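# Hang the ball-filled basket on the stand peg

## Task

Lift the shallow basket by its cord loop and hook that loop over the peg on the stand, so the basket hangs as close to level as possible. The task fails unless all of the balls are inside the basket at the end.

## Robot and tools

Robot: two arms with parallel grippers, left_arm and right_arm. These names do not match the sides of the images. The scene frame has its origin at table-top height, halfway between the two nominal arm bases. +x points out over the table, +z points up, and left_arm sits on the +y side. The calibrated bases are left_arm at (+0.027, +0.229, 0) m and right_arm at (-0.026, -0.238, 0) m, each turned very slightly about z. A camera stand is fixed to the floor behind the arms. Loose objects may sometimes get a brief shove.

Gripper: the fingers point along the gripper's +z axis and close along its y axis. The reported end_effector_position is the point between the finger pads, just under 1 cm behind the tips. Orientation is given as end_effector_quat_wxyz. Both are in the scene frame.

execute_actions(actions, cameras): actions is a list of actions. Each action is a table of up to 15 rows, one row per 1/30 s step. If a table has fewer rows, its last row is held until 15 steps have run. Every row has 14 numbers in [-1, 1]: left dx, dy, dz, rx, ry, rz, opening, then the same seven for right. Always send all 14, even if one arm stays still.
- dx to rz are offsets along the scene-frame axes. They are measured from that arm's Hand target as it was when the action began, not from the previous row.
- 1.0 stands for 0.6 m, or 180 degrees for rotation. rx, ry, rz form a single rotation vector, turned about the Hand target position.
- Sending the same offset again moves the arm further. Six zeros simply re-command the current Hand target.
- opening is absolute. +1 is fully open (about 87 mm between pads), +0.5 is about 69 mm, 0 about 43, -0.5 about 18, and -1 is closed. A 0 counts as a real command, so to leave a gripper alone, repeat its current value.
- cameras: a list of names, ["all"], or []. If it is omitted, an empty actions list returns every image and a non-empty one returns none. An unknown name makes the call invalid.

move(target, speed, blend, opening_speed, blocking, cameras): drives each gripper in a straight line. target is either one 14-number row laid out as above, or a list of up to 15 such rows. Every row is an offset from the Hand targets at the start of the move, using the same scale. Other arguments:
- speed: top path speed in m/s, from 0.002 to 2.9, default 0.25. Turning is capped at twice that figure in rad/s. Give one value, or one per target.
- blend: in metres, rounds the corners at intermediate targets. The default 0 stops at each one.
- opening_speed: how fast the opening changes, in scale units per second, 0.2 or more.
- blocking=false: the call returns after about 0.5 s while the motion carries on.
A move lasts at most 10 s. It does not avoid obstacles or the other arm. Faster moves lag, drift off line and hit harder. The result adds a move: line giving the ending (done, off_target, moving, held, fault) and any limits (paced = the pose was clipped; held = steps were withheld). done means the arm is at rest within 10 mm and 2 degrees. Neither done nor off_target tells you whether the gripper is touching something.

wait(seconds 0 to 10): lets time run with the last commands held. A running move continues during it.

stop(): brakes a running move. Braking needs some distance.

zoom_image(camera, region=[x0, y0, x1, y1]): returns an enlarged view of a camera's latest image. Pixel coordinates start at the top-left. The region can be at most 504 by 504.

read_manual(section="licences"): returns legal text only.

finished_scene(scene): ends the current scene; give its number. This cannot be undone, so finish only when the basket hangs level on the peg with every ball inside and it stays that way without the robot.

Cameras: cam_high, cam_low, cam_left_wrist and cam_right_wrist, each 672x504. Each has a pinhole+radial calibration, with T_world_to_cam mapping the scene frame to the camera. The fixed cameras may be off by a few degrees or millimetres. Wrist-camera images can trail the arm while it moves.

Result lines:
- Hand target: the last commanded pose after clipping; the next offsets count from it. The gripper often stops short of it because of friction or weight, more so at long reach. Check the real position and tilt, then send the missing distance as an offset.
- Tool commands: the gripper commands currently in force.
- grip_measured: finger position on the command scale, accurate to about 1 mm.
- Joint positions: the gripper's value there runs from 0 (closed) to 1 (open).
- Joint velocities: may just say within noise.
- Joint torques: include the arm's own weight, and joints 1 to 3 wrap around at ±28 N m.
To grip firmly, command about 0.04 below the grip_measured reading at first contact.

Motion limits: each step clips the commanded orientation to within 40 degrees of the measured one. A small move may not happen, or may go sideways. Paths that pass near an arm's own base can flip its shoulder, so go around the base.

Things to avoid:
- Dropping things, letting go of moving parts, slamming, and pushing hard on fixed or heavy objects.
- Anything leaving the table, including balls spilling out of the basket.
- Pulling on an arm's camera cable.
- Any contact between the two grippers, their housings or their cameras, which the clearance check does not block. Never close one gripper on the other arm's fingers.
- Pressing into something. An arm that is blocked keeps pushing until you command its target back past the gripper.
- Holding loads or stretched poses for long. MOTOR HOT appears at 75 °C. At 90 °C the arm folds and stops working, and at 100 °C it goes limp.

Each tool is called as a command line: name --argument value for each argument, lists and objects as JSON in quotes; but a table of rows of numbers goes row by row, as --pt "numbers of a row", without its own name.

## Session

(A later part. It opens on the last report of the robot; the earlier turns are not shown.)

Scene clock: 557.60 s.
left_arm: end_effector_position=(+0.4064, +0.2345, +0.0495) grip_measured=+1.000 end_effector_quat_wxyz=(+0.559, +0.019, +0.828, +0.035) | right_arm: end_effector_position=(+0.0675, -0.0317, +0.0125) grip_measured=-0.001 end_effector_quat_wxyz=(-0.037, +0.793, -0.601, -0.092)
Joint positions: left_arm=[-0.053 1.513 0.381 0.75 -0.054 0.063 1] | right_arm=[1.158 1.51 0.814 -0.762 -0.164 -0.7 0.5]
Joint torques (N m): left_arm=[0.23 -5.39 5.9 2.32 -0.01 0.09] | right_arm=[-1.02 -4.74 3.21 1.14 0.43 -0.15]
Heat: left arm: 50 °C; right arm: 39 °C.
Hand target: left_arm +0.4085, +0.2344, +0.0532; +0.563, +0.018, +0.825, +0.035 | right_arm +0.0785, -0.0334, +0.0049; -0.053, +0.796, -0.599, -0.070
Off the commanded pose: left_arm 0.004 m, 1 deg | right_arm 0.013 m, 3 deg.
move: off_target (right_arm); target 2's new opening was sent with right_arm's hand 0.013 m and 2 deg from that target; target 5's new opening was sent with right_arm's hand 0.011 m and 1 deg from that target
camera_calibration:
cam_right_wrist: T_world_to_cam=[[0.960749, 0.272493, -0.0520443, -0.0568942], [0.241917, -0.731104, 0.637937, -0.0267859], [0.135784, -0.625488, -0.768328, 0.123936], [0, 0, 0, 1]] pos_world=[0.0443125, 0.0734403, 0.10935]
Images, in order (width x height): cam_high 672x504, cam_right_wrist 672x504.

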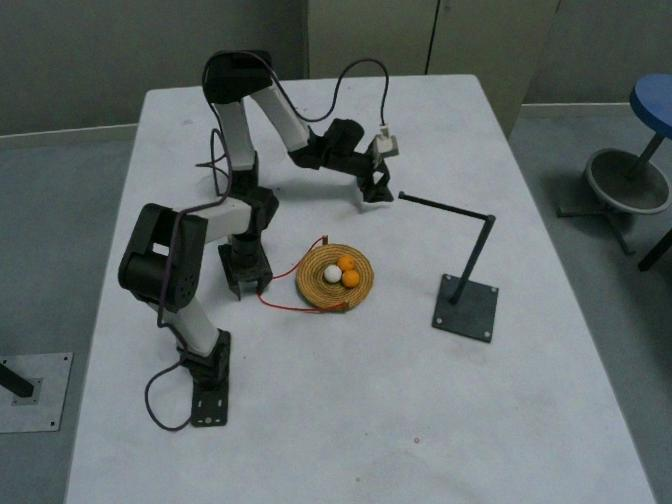

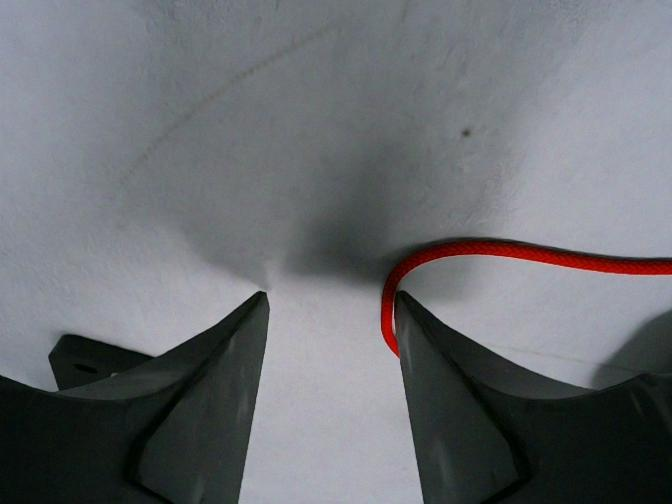

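move --pt "0 0 0 0 0 0 1 -0.01 0.0 0.05 0 0 0 0" --pt "0 0 0 0 0 0 1 0.035 -0.012 0.05 0 0 0.067 0" --speed 0.08 --cameras '["cam_high", "cam_right_wrist"]'

zoom_image --camera "cam_high" --region '[220, 220, 360, 325]'

Scene clock: 568.30 s.
left_arm: end_effector_position=(+0.4064, +0.2345, +0.0495) grip_measured=+1.000 end_effector_quat_wxyz=(+0.559, +0.019, +0.828, +0.035) | right_arm: end_effector_position=(+0.1003, -0.0408, +0.0305) grip_measured=+0.000 end_effector_quat_wxyz=(-0.053, +0.852, -0.516, -0.069)
Joint positions: left_arm=[-0.053 1.513 0.381 0.75 -0.054 0.063 1] | right_arm=[1.071 1.473 0.859 -0.847 -0.135 -0.996 0.5]
Joint torques (N m): left_arm=[0.23 -5.38 5.91 2.32 -0.01 0.09] | right_arm=[-0.88 -4.36 8.08 0.23 -0.23 -0.12]
Heat: left arm: 50 °C; right arm: 39 °C.
Hand target: left_arm +0.4085, +0.2344, +0.0532; +0.563, +0.018, +0.825, +0.035 | right_arm +0.0995, -0.0405, +0.0349; -0.045, +0.854, -0.513, -0.075
Off the commanded pose: left_arm 0.004 m, 1 deg | right_arm 0.004 m, 1 deg.
move: done
camera_calibration:
cam_right_wrist: T_world_to_cam=[[0.888245, 0.458963, 0.0193184, -0.0722867], [0.336319, -0.678384, 0.653211, -0.0606424], [0.312905, -0.573714, -0.75693, 0.111619], [0, 0, 0, 1]] pos_world=[0.0496773, 0.0560756, 0.125497]
Images, in order (width x height): cam_high 672x504, cam_right_wrist 672x504.

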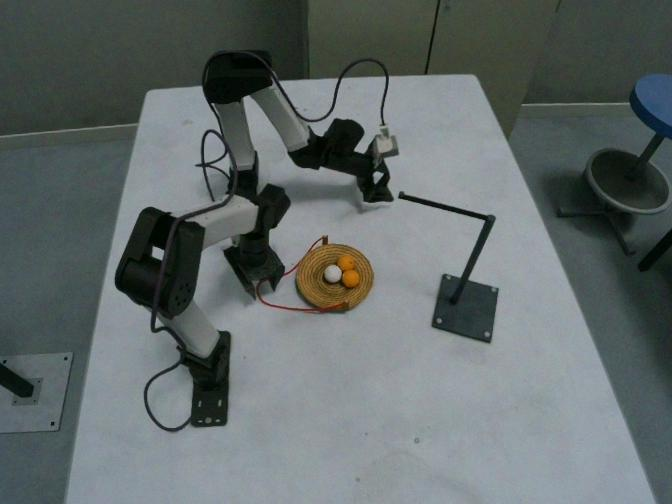

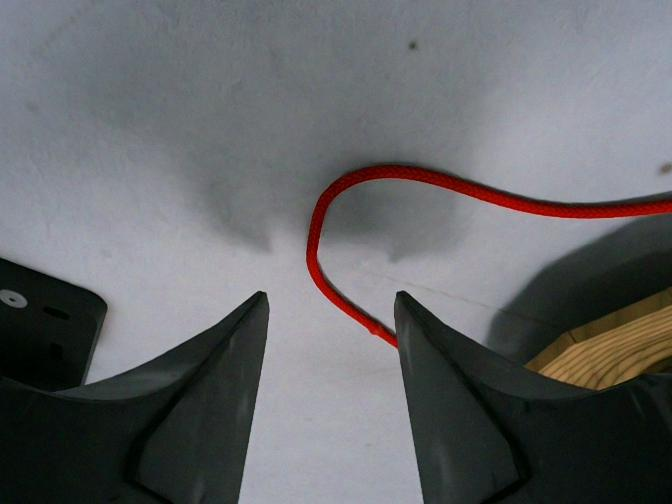

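Scaled by 3.600 from the camera's 672x504 image, which has a finer 960x720 frame.

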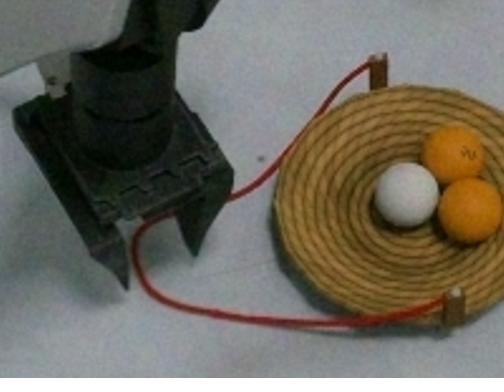

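move --pt "0 0 0 0 0 0 1 0.0 -0.02 -0.02 0 0 0.03 0" --pt "0 0 0 0 0 0 1 0.0 -0.02 -0.048 0 0 0.03 0" --speed 0.06 --blend '[0.005,0]' --cameras '["cam_high", "cam_right_wrist"]'

zoom_image --camera "cam_high" --region '[220, 220, 360, 325]'

Scene clock: 581.63 s.
left_arm: end_effector_position=(+0.4064, +0.2345, +0.0495) grip_measured=+1.000 end_effector_quat_wxyz=(+0.559, +0.019, +0.828, +0.035) | right_arm: end_effector_position=(+0.1028, -0.0489, +0.0137) grip_measured=+0.000 end_effector_quat_wxyz=(-0.053, +0.876, -0.475, -0.070)
Joint positions: left_arm=[-0.053 1.513 0.381 0.75 -0.054 0.063 1] | right_arm=[1.047 1.473 0.787 -0.784 -0.145 -1.116 0.5]
Joint torques (N m): left_arm=[0.2 -5.37 5.91 2.32 -0.01 0.09] | right_arm=[-0.94 -3.12 4.25 0.6 -0.2 -0.06]
Heat: left arm: 50 °C; right arm: 41 °C.
Hand target: left_arm +0.4085, +0.2344, +0.0532; +0.563, +0.018, +0.825, +0.035 | right_arm +0.0995, -0.0526, +0.0061; -0.042, +0.877, -0.472, -0.077
Off the commanded pose: left_arm 0.004 m, 1 deg | right_arm 0.009 m, 2 deg.
move: done
camera_calibration:
cam_right_wrist: T_world_to_cam=[[0.840612, 0.540987, 0.0265444, -0.0617021], [0.395528, -0.646596, 0.652282, -0.0605753], [0.37004, -0.537817, -0.757511, 0.0893064], [0, 0, 0, 1]] pos_world=[0.0427799, 0.0422428, 0.108801]
Images, in order (width x height): cam_high 672x504, cam_right_wrist 672x504.

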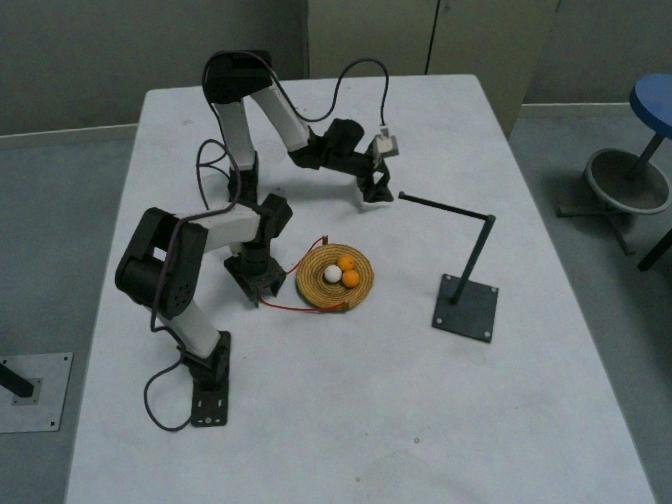

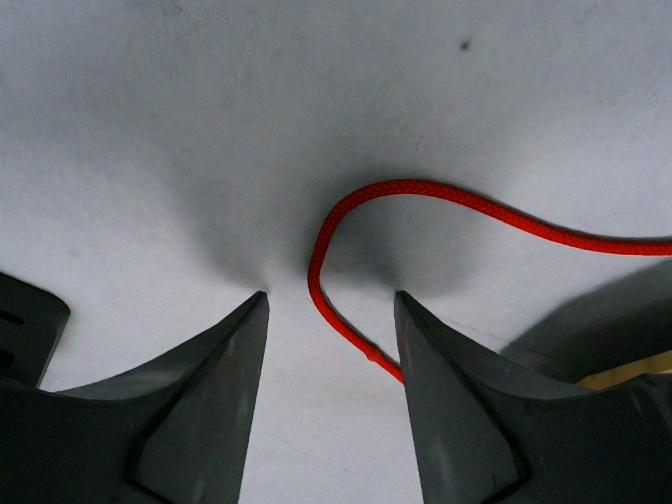

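Scaled by 3.600 from the camera's 672x504 image, which has a finer 960x720 frame.

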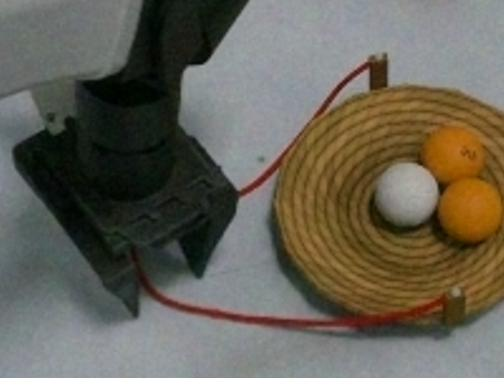

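move --pt "0 0 0 0 0 0 1 -0.018 0.012 0.02 0 0 -0.03 0" --pt "0 0 0 0 0 0 1 -0.018 0.012 -0.008 0 0 -0.03 0" --speed 0.06 --blend '[0.003,0]' --cameras '["cam_high", "cam_right_wrist"]'

Scene clock: 601.93 s.
left_arm: end_effector_position=(+0.4064, +0.2345, +0.0495) grip_measured=+1.000 end_effector_quat_wxyz=(+0.559, +0.019, +0.828, +0.035) | right_arm: end_effector_position=(+0.0924, -0.0422, +0.0126) grip_measured=+0.000 end_effector_quat_wxyz=(-0.057, +0.855, -0.511, -0.074)
Joint positions: left_arm=[-0.053 1.513 0.381 0.75 -0.054 0.063 1] | right_arm=[1.09 1.474 0.782 -0.759 -0.144 -0.989 0.5]
Joint torques (N m): left_arm=[0.23 -5.37 5.91 2.33 0 0.09] | right_arm=[-0.01 -2.56 3.52 0.9 -0.06 0.07]
Heat: left arm: 51 °C; right arm: 41 °C.
Hand target: left_arm +0.4085, +0.2344, +0.0532; +0.563, +0.018, +0.825, +0.035 | right_arm +0.0887, -0.0454, +0.0013; -0.045, +0.854, -0.513, -0.075
Off the commanded pose: left_arm 0.004 m, 1 deg | right_arm 0.012 m, 1 deg.
move: off_target (right_arm)
camera_calibration:
cam_right_wrist: T_world_to_cam=[[0.882652, 0.469523, 0.0217588, -0.0634157], [0.347425, -0.6829, 0.642607, -0.0483231], [0.316578, -0.559639, -0.765887, 0.100094], [0, 0, 0, 1]] pos_world=[0.0410749, 0.052792, 0.109094]
Images, in order (width x height): cam_high 672x504, cam_right_wrist 672x504.

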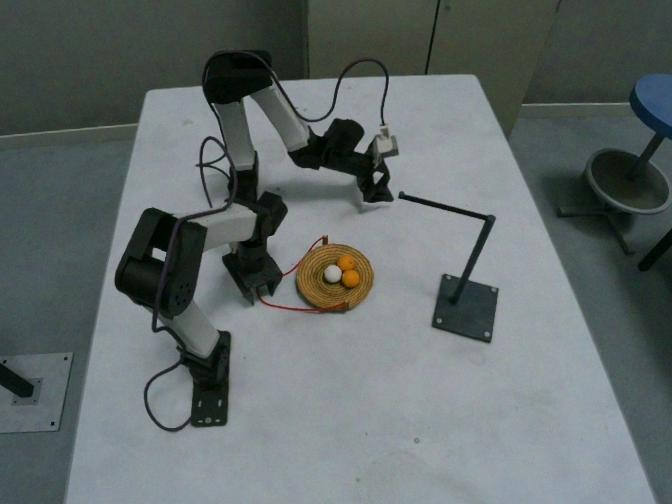

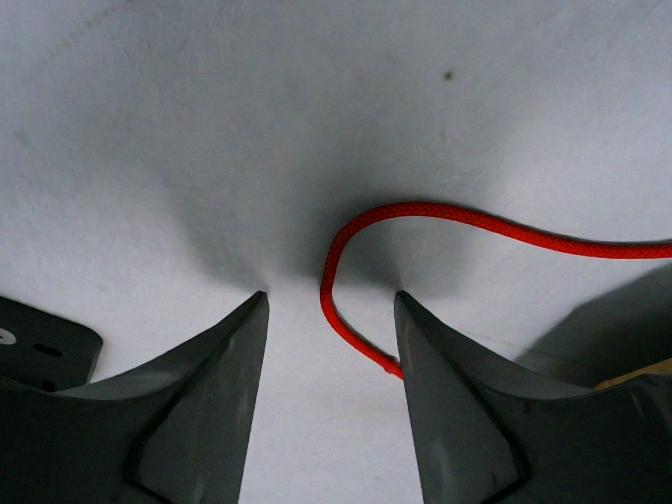

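move --pt "0 0 0 0 0 0 1 0 0.0 -0.003 0 0 0 0" --pt "0 0 0 0 0 0 1 0.0 0.0 -0.003 0 0 0 -1" --speed 0.06 --opening_speed 1.0 --cameras '["cam_right_wrist"]'

zoom_image --camera "cam_right_wrist" --region '[200, 180, 480, 390]'

Scene clock: 608.80 s.
left_arm: end_effector_position=(+0.4064, +0.2345, +0.0495) grip_measured=+1.000 end_effector_quat_wxyz=(+0.559, +0.019, +0.828, +0.035) | right_arm: end_effector_position=(+0.1013, -0.0338, +0.0122) grip_measured=-0.938 end_effector_quat_wxyz=(-0.080, +0.854, -0.510, -0.065)
Joint positions: left_arm=[-0.053 1.513 0.381 0.75 -0.054 0.063 1] | right_arm=[1.09 1.477 0.779 -0.707 -0.123 -0.987 0.031]
Joint torques (N m): left_arm=[0.21 -5.38 5.91 2.33 -0.01 0.09] | right_arm=[-0.24 -2.56 3.79 0.57 -0.23 0.11]
Heat: left arm: 51 °C; right arm: 40 °C.
Hand target: left_arm +0.4085, +0.2344, +0.0532; +0.563, +0.018, +0.825, +0.035 | right_arm +0.0887, -0.0454, -0.0005; -0.045, +0.854, -0.513, -0.075
Off the commanded pose: left_arm 0.004 m, 1 deg | right_arm 0.021 m, 4 deg.
move: off_target (right_arm); target 2's new opening was sent with right_arm's hand 0.014 m and 1 deg from that target
camera_calibration:
cam_right_wrist: T_world_to_cam=[[0.883083, 0.463776, 0.071252, -0.0759855], [0.318256, -0.703605, 0.635338, -0.0430891], [0.344788, -0.538379, -0.76894, 0.0995279], [0, 0, 0, 1]] pos_world=[0.0464988, 0.0585063, 0.109321]
Images, in order (width x height): cam_right_wrist 672x504.

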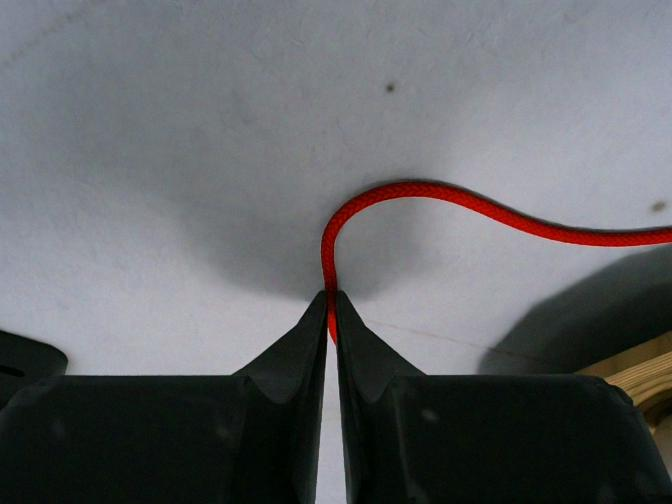

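Scaled by 1.800 from the camera's 672x504 image, which has a finer 960x720 frame.

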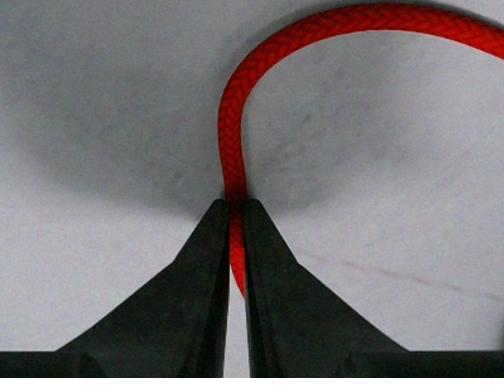

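move --pt "0 0 0 0 0 0 1 0.127 0.05 0.184 0.06 0.025 -0.02 -1" --pt "0 0 0 0 0 0 1 0.3 0.05 0.333 0.12 0.05 -0.04 -1" --pt "0 0 0 0 0 0 1 0.29 0.0 0.475 0.1827 0.0758 -0.0646 -1" --speed '[0.1,0.08,0.04]' --blend '[0.04,0.02,0]' --cameras '["cam_low","cam_high"]'

zoom_image --camera "cam_low" --region '[330, 140, 450, 280]'

Scene clock: 624.80 s.
left_arm: end_effector_position=(+0.4064, +0.2345, +0.0495) grip_measured=+1.000 end_effector_quat_wxyz=(+0.559, +0.019, +0.828, +0.035) | right_arm: end_effector_position=(+0.2742, -0.0430, +0.2680) grip_measured=-0.938 end_effector_quat_wxyz=(-0.302, +0.714, -0.576, -0.259)
Joint positions: left_arm=[-0.053 1.513 0.381 0.75 -0.054 0.063 1] | right_arm=[0.333 1.744 1.978 -1.518 -0.778 -1.356 0.031]
Joint torques (N m): left_arm=[0.23 -5.37 5.93 2.32 -0.01 0.09] | right_arm=[-0.73 -9.44 7.76 0.44 -0.56 0.13]
Heat: left arm: 51 °C; right arm: 40 °C.
Hand target: left_arm +0.4085, +0.2344, +0.0532; +0.563, +0.018, +0.825, +0.035 | right_arm +0.2627, -0.0454, +0.2846; -0.231, +0.736, -0.555, -0.311
Off the commanded pose: left_arm 0.004 m, 1 deg | right_arm 0.020 m, 11 deg.
joint sent to its limit (right arm) — joint 4 (wrist pitch), lower limit. The joint targets are off in orientation, not in position.
move: off_target (right_arm)
Images, in order (width x height): cam_high 672x504, cam_low 672x504.

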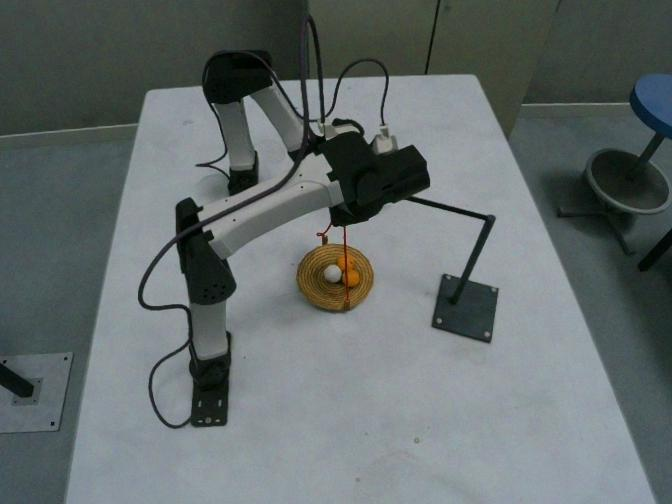

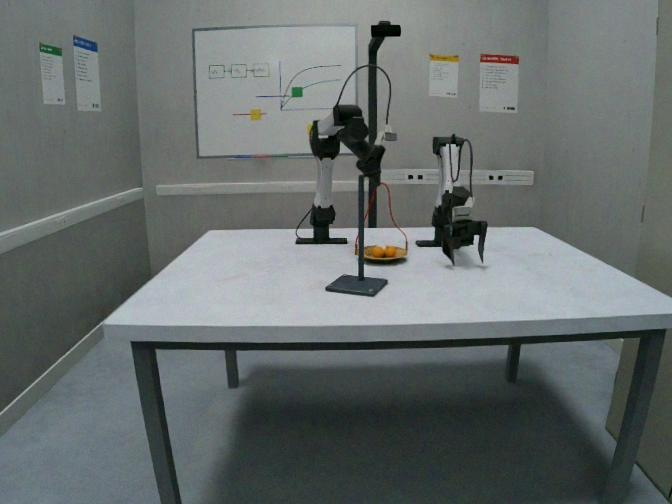

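Scaled by 3.600 from the camera's 672x504 image, which has a finer 960x720 frame.

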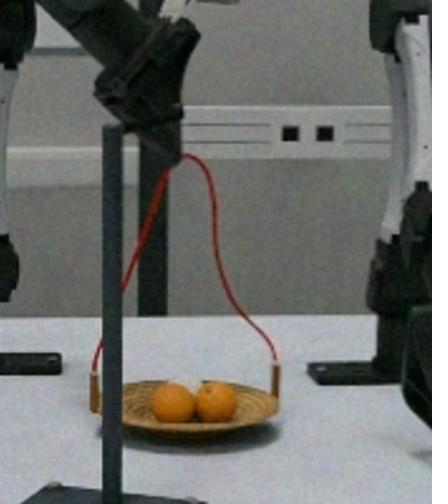

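move --target '[0,0,0,0,0,0,1,0,0.0,0.07,0.03,0.01,0,-1]' --speed 0.03 --cameras '["cam_low","cam_high"]'

zoom_image --camera "cam_low" --region '[330, 140, 450, 280]'

Scene clock: 633.87 s.
left_arm: end_effector_position=(+0.4064, +0.2345, +0.0495) grip_measured=+1.000 end_effector_quat_wxyz=(+0.559, +0.019, +0.828, +0.035) | right_arm: end_effector_position=(+0.2774, -0.0434, +0.3058) grip_measured=-0.938 end_effector_quat_wxyz=(-0.357, +0.677, -0.578, -0.283)
Joint positions: left_arm=[-0.053 1.513 0.381 0.75 -0.054 0.063 1] | right_arm=[0.281 1.727 2.057 -1.518 -0.889 -1.287 0.031]
Joint torques (N m): left_arm=[0.21 -5.38 5.9 2.32 0 0.09] | right_arm=[-1.03 -9.78 8.03 0.56 -0.65 0.08]
Heat: left arm: 51 °C; right arm: 41 °C.
Hand target: left_arm +0.4085, +0.2344, +0.0532; +0.563, +0.018, +0.825, +0.035 | right_arm +0.2627, -0.0454, +0.3267; -0.257, +0.720, -0.543, -0.348
Off the commanded pose: left_arm 0.004 m, 1 deg | right_arm 0.026 m, 15 deg.
joint sent to its limit (right arm) — joint 4 (wrist pitch), lower limit. The joint targets are off in orientation, not in position.
move: off_target (right_arm)
Images, in order (width x height): cam_high 672x504, cam_low 672x504.

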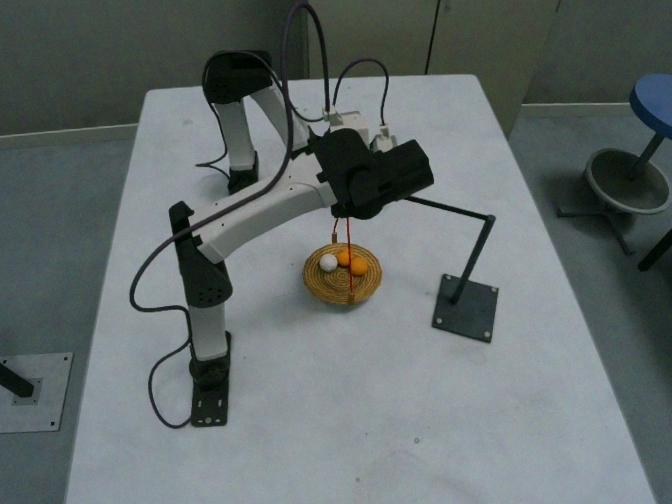

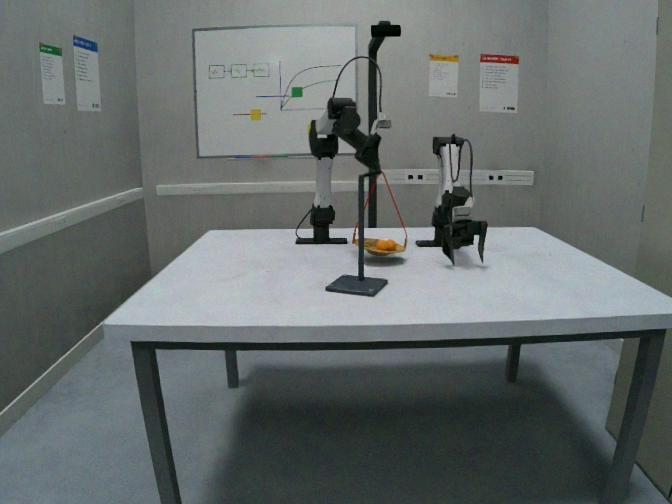

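Scaled by 3.600 from the camera's 672x504 image, which has a finer 960x720 frame.

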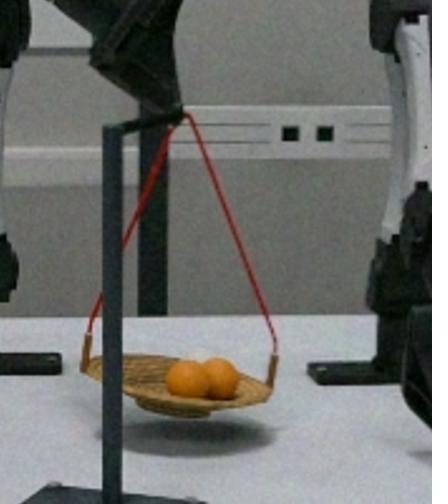

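move --pt "0 0 0 0 0 0 1 0.0 0.0 0.08 0.005 0.0 -0.05 -1" --pt "0 0 0 0 0 0 1 0.138 0.002 0.08 0.021 -0.001 -0.145 -1" --pt "0 0 0 0 0 0 1 0.275 -0.059 0.08 0.07 -0.01 -0.145 -1" --speed 0.05 --blend '[0.02,0.01,0]' --cameras '["cam_low","cam_high","cam_right_wrist"]'

zoom_image --camera "cam_low" --region '[330, 140, 450, 280]'

Scene clock: 651.30 s.
left_arm: end_effector_position=(+0.4064, +0.2345, +0.0495) grip_measured=+1.000 end_effector_quat_wxyz=(+0.559, +0.019, +0.828, +0.035) | right_arm: end_effector_position=(+0.4209, -0.0826, +0.3716) grip_measured=-0.938 end_effector_quat_wxyz=(+0.489, -0.504, +0.646, +0.301)
Joint positions: left_arm=[-0.053 1.513 0.381 0.75 -0.054 0.063 1] | right_arm=[0.064 2.202 2.842 -1.393 -1.049 -0.794 0.031]
Joint torques (N m): left_arm=[0.2 -5.37 5.9 2.32 -0.01 0.09] | right_arm=[-0.85 -8.06 7.06 1.87 -0.58 0.13]
Heat: left arm: 51 °C; right arm: 42 °C.
Hand target: left_arm +0.4085, +0.2344, +0.0532; +0.563, +0.018, +0.825, +0.035 | right_arm +0.4278, -0.0808, +0.3745; +0.414, -0.552, +0.646, +0.327
Off the commanded pose: left_arm 0.004 m, 1 deg | right_arm 0.008 m, 11 deg.
elbow stopped short (right arm): the move would have taken joint 3 (elbow) straighter than the controller allows.
move: off_target (right_arm)
camera_calibration:
cam_right_wrist: T_world_to_cam=[[0.944522, -0.312544, 0.100964, -0.46221], [-0.264893, -0.906618, -0.328443, 0.179362], [0.194189, 0.283477, -0.939112, 0.43391], [0, 0, 0, 1]] pos_world=[0.399819, -0.104852, 0.513067]
Images, in order (width x height): cam_high 672x504, cam_low 672x504, cam_right_wrist 672x504.

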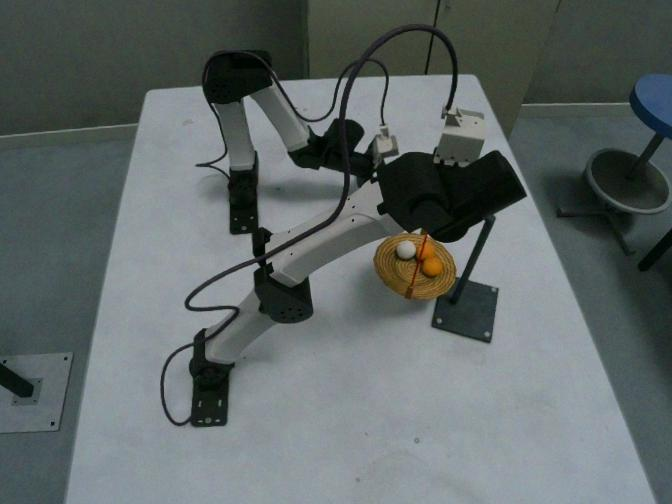

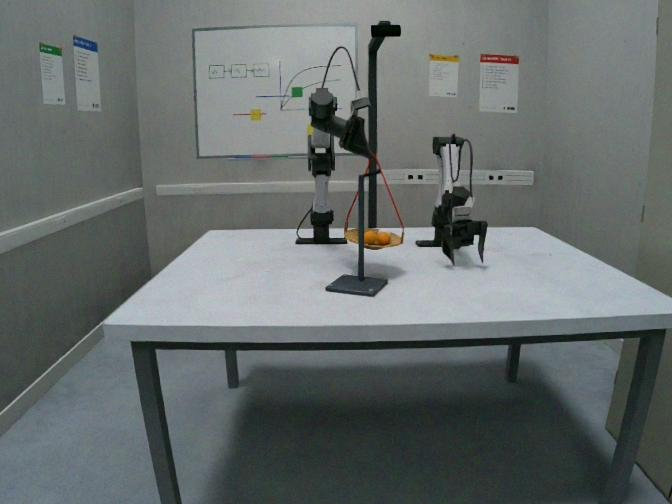

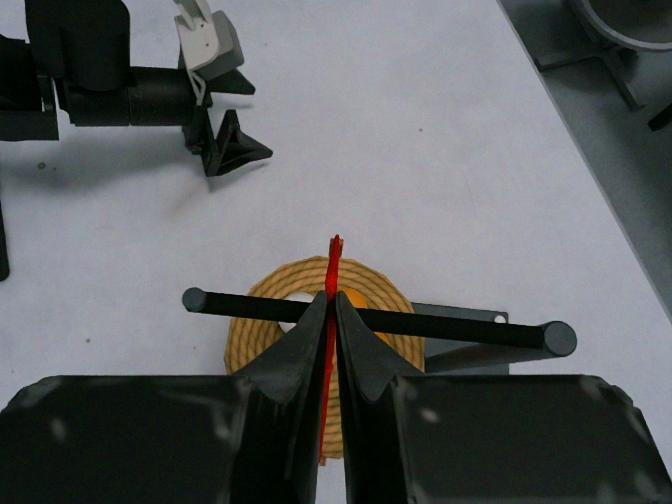

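Scaled by 3.600 from the camera's 672x504 image, which has a finer 960x720 frame.

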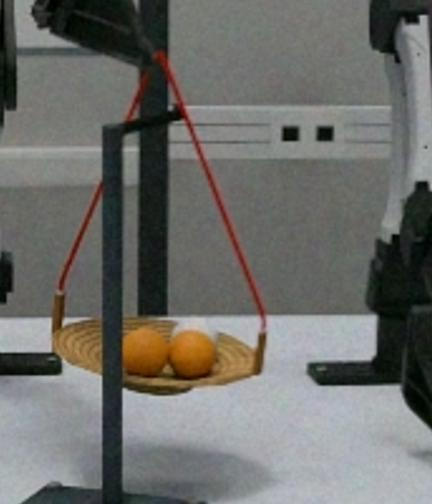

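move --pt "0 0 0 0 0 0 1 -0.0117 -0.028 -0.01 0 0 0 -1" --pt "0 0 0 0 0 0 1 -0.0117 -0.028 -0.04 0 0 0 -1" --pt "0 0 0 0 0 0 1 -0.01 -0.0237 -0.11 0 0 0 -1" --speed 0.03 --blend '[0.005,0.005,0]' --cameras '["cam_low","cam_right_wrist"]'

zoom_image --camera "cam_low" --region '[330, 140, 450, 280]'

zoom_image --camera "cam_right_wrist" --region '[200, 180, 480, 390]'

Scene clock: 665.40 s.
left_arm: end_effector_position=(+0.4064, +0.2345, +0.0495) grip_measured=+1.000 end_effector_quat_wxyz=(+0.559, +0.019, +0.828, +0.035) | right_arm: end_effector_position=(+0.4263, -0.0970, +0.3213) grip_measured=-0.938 end_effector_quat_wxyz=(+0.454, -0.544, +0.637, +0.303)
Joint positions: left_arm=[-0.053 1.513 0.381 0.75 -0.054 0.063 1] | right_arm=[0.033 2.245 2.759 -1.516 -1.07 -1.059 0.031]
Joint torques (N m): left_arm=[0.21 -5.37 5.9 2.32 -0.01 0.09] | right_arm=[-0.13 -9.32 3.79 0.79 -0.32 -0.14]
Heat: left arm: 51 °C; right arm: 42 °C.
Hand target: left_arm +0.4085, +0.2344, +0.0532; +0.563, +0.018, +0.825, +0.035 | right_arm +0.4216, -0.0950, +0.3085; +0.414, -0.552, +0.646, +0.327
Off the commanded pose: left_arm 0.004 m, 1 deg | right_arm 0.014 m, 6 deg.
elbow stopped short (right arm): the move would have taken joint 3 (elbow) straighter than the controller allows.
joint sent to its limit (right arm) — joint 4 (wrist pitch), lower limit. The joint targets are off in orientation, not in position.
move: off_target (right_arm)
camera_calibration:
cam_right_wrist: T_world_to_cam=[[0.968271, -0.226541, 0.105503, -0.470005], [-0.192599, -0.945491, -0.262589, 0.0954731], [0.159239, 0.233937, -0.959123, 0.406193], [0, 0, 0, 1]] pos_world=[0.408798, -0.11123, 0.464246]
Images, in order (width x height): cam_low 672x504, cam_right_wrist 672x504.

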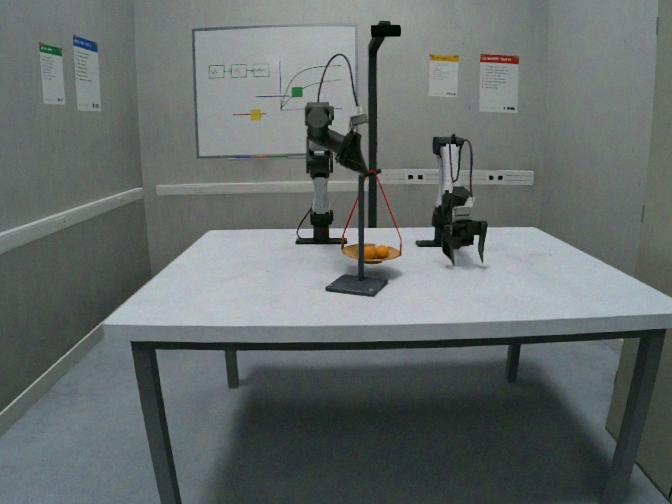

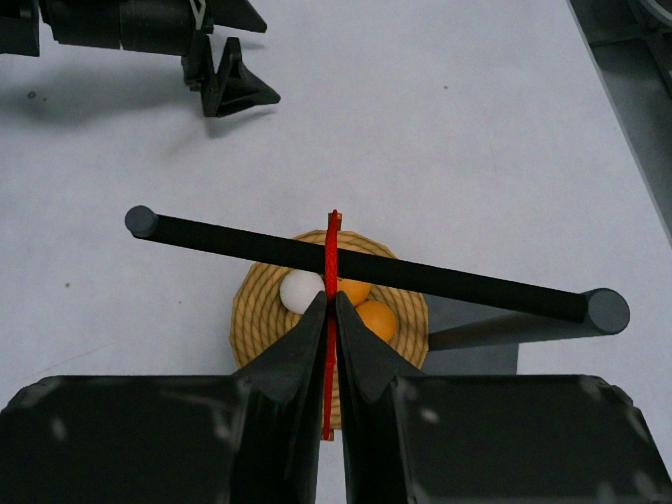

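Scaled by 3.600 from the camera's 672x504 image, which has a finer 960x720 frame.

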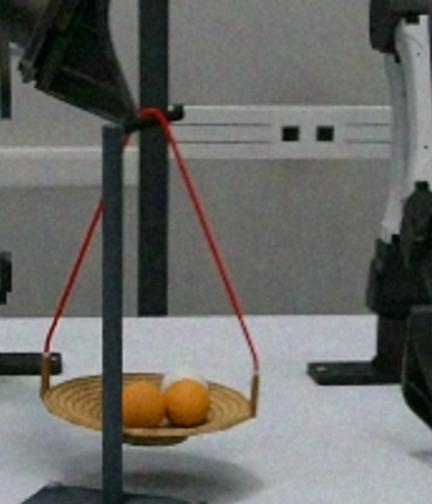

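Scaled by 1.800 from the camera's 672x504 image, which has a finer 960x720 frame.

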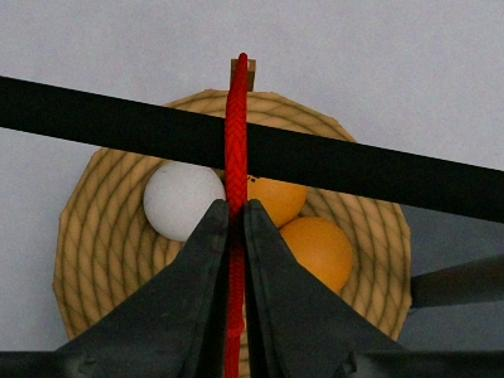

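move --target '[0,0,0,0,0,0,1,0.003,0.006,-0.025,0,0,0,-1]' --speed 0.02 --cameras '["cam_low","cam_right_wrist"]'

zoom_image --camera "cam_low" --region '[330, 140, 450, 280]'

zoom_image --camera "cam_right_wrist" --region '[200, 180, 480, 390]'

Scene clock: 678.93 s.
left_arm: end_effector_position=(+0.4064, +0.2345, +0.0495) grip_measured=+1.000 end_effector_quat_wxyz=(+0.559, +0.019, +0.828, +0.035) | right_arm: end_effector_position=(+0.4268, -0.0948, +0.3133) grip_measured=-0.938 end_effector_quat_wxyz=(+0.448, -0.552, +0.634, +0.305)
Joint positions: left_arm=[-0.053 1.513 0.381 0.75 -0.054 0.063 1] | right_arm=[0.039 2.245 2.729 -1.516 -1.07 -1.092 0.031]
Joint torques (N m): left_arm=[0.23 -5.38 5.9 2.33 -0.01 0.09] | right_arm=[0.5 -8.65 3.54 0.71 -0.35 -0.15]
Heat: left arm: 51 °C; right arm: 41 °C.
Hand target: left_arm +0.4085, +0.2344, +0.0532; +0.563, +0.018, +0.825, +0.035 | right_arm +0.4235, -0.0913, +0.2936; +0.414, -0.552, +0.646, +0.327
Off the commanded pose: left_arm 0.004 m, 1 deg | right_arm 0.020 m, 5 deg.
joint sent to its limit (right arm) — joint 4 (wrist pitch), lower limit. The joint targets still meet the commanded pose.
move: off_target (right_arm)
camera_calibration:
cam_right_wrist: T_world_to_cam=[[0.972488, -0.20743, 0.106023, -0.469264], [-0.175113, -0.951077, -0.254534, 0.084996], [0.153634, 0.228965, -0.961234, 0.400585], [0, 0, 0, 1]] pos_world=[0.409694, -0.108221, 0.456443]
Images, in order (width x height): cam_low 672x504, cam_right_wrist 672x504.

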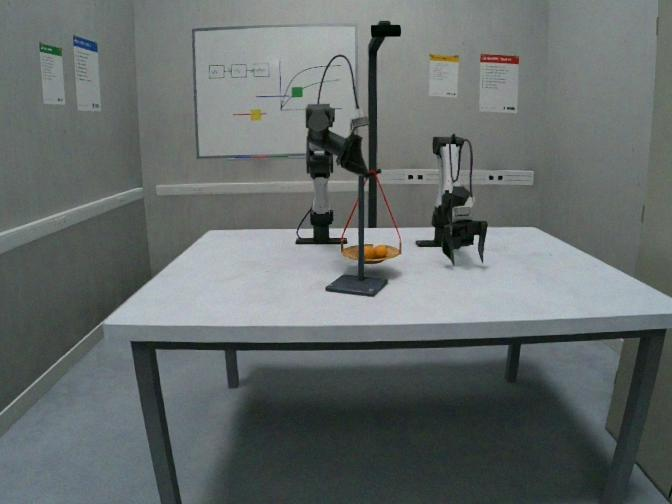

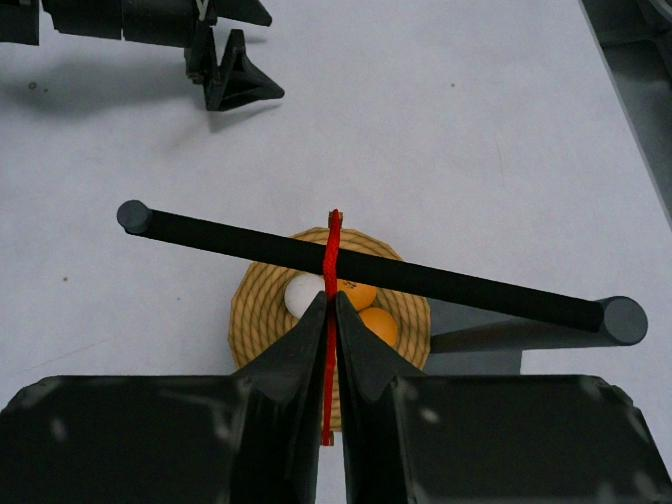

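Scaled by 3.600 from the camera's 672x504 image, which has a finer 960x720 frame.

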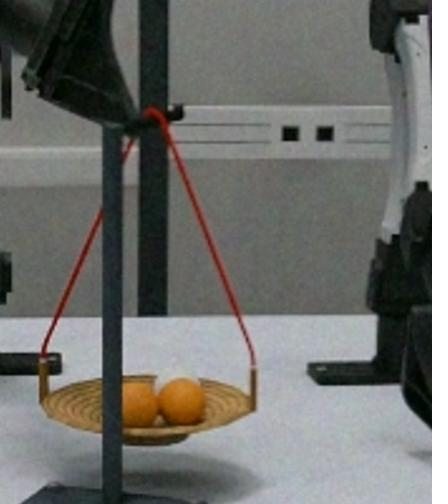

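Scaled by 1.800 from the camera's 672x504 image, which has a finer 960x720 frame.

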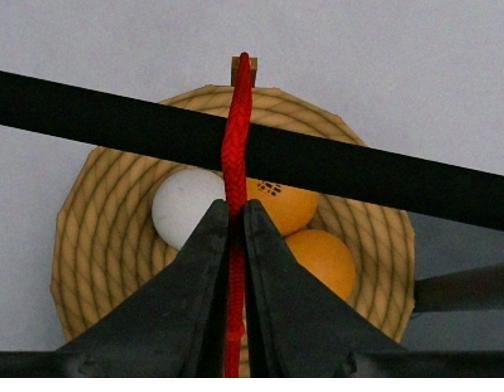

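move --target '[0,0,0,0,0,0,1,0.001,0.003,-0.02,0,0,0,-1]' --speed 0.02 --cameras '["cam_low","cam_right_wrist"]'

zoom_image --camera "cam_low" --region '[335, 160, 415, 280]'

zoom_image --camera "cam_right_wrist" --region '[200, 180, 480, 390]'

Scene clock: 686.50 s.
left_arm: end_effector_position=(+0.4064, +0.2345, +0.0495) grip_measured=+1.000 end_effector_quat_wxyz=(+0.559, +0.019, +0.828, +0.035) | right_arm: end_effector_position=(+0.4251, -0.0920, +0.2887) grip_measured=-0.938 end_effector_quat_wxyz=(+0.422, -0.548, +0.645, +0.325)
Joint positions: left_arm=[-0.053 1.513 0.381 0.75 -0.054 0.063 1] | right_arm=[0.046 2.245 2.638 -1.516 -1.07 -1.116 0.031]
Joint torques (N m): left_arm=[0.21 -5.37 5.93 2.33 -0.01 0.1] | right_arm=[0.4 -10.56 3.74 1.02 -0.35 -0.14]
Heat: left arm: 51 °C; right arm: 41 °C.
Hand target: left_arm +0.4085, +0.2344, +0.0532; +0.563, +0.018, +0.825, +0.035 | right_arm +0.4241, -0.0895, +0.2815; +0.414, -0.552, +0.646, +0.327
Off the commanded pose: left_arm 0.004 m, 1 deg | right_arm 0.008 m, 1 deg.
move: done
camera_calibration:
cam_right_wrist: T_world_to_cam=[[0.98097, -0.190116, 0.0394264, -0.447243], [-0.175763, -0.955794, -0.235723, 0.0755437], [0.0824984, 0.224308, -0.97102, 0.409214], [0, 0, 0, 1]] pos_world=[0.41825, -0.104614, 0.432795]
Images, in order (width x height): cam_low 672x504, cam_right_wrist 672x504.

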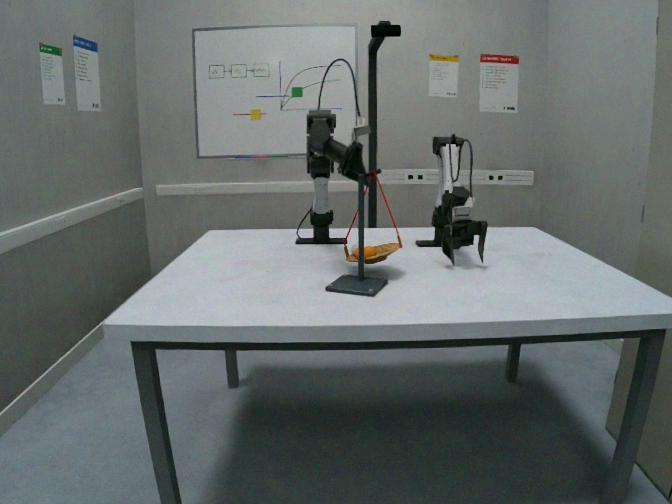

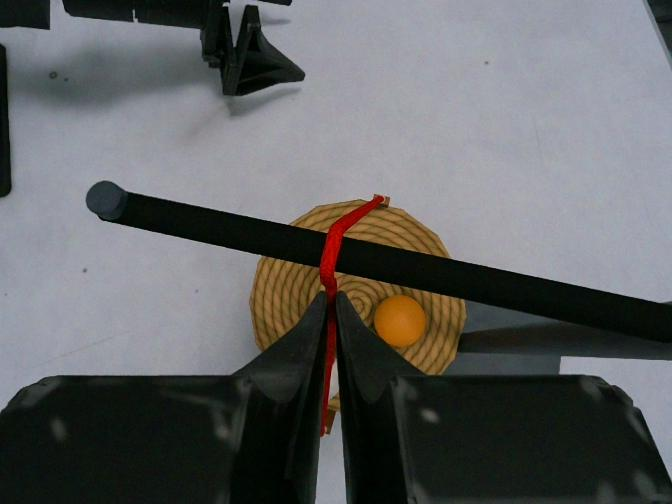

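Scaled by 4.200 from the camera's 672x504 image, which has a finer 960x720 frame.

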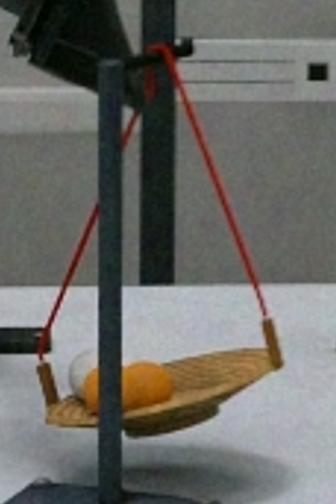

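Scaled by 1.800 from the camera's 672x504 image, which has a finer 960x720 frame.

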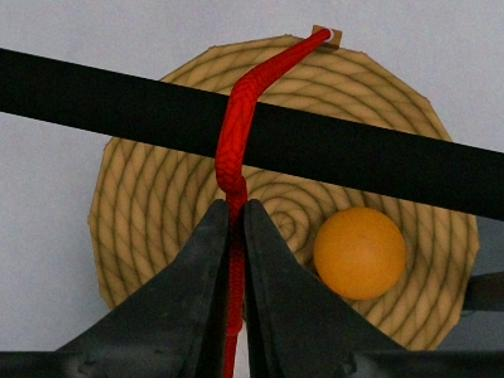

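move --target '[0,0,0,0,0,0,1,0.0,-0.004,0.04,0,0,0,-1]' --speed 0.02 --cameras '["cam_low","cam_right_wrist"]'

zoom_image --camera "cam_low" --region '[335, 160, 415, 280]'

zoom_image --camera "cam_right_wrist" --region '[200, 180, 480, 390]'

Scene clock: 695.90 s.
left_arm: end_effector_position=(+0.4064, +0.2345, +0.0495) grip_measured=+1.000 end_effector_quat_wxyz=(+0.559, +0.019, +0.828, +0.035) | right_arm: end_effector_position=(+0.4272, -0.0947, +0.3113) grip_measured=-0.938 end_effector_quat_wxyz=(+0.443, -0.552, +0.641, +0.297)
Joint positions: left_arm=[-0.053 1.513 0.381 0.75 -0.054 0.063 1] | right_arm=[0.046 2.245 2.733 -1.516 -1.044 -1.082 0.031]
Joint torques (N m): left_arm=[0.23 -5.37 5.91 2.32 -0.01 0.09] | right_arm=[-0.31 -8.05 7.64 0.76 -0.62 0.09]
Heat: left arm: 51 °C; right arm: 42 °C.
Hand target: left_arm +0.4085, +0.2344, +0.0532; +0.563, +0.018, +0.825, +0.035 | right_arm +0.4241, -0.0919, +0.3056; +0.414, -0.552, +0.646, +0.327
Off the commanded pose: left_arm 0.004 m, 1 deg | right_arm 0.007 m, 5 deg.
joint sent to its limit (right arm) — joint 4 (wrist pitch), lower limit. The joint targets still meet the commanded pose.
move: off_target (right_arm)
camera_calibration:
cam_right_wrist: T_world_to_cam=[[0.970742, -0.215814, 0.105284, -0.469341], [-0.186627, -0.953975, -0.234739, 0.0831085], [0.151098, 0.208222, -0.96634, 0.399252], [0, 0, 0, 1]] pos_world=[0.410793, -0.10514, 0.454737]
Images, in order (width x height): cam_low 672x504, cam_right_wrist 672x504.

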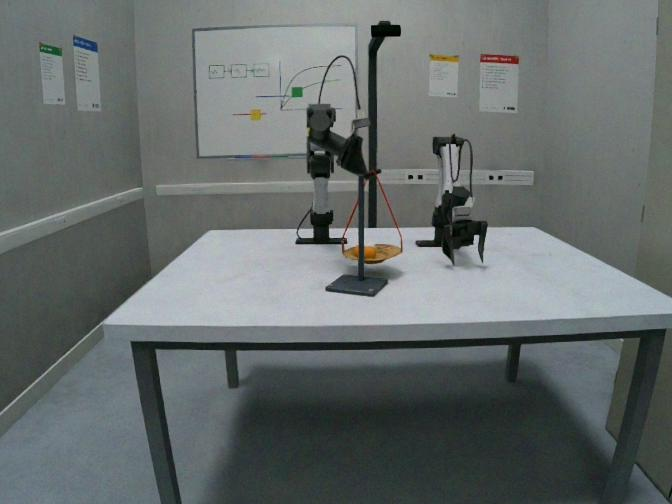

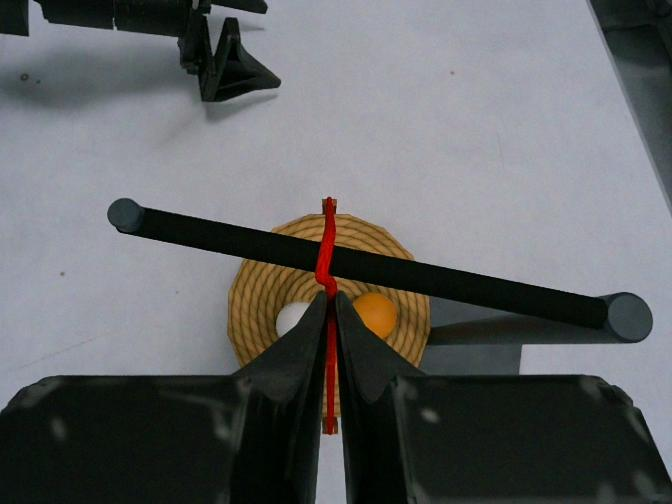

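Scaled by 4.200 from the camera's 672x504 image, which has a finer 960x720 frame.

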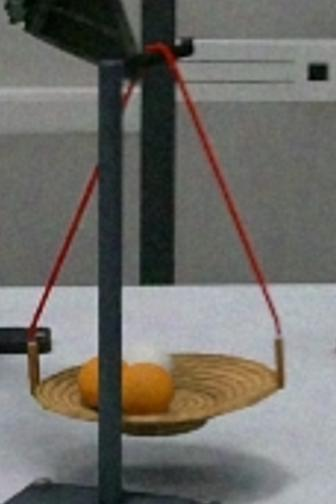

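Scaled by 1.800 from the camera's 672x504 image, which has a finer 960x720 frame.

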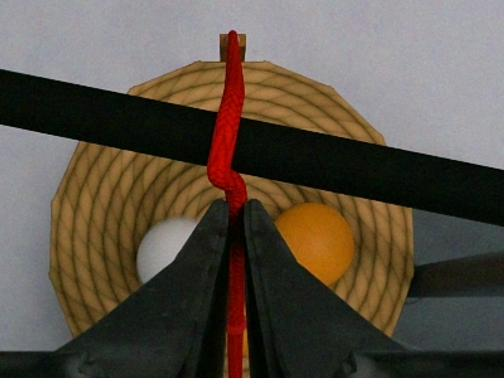

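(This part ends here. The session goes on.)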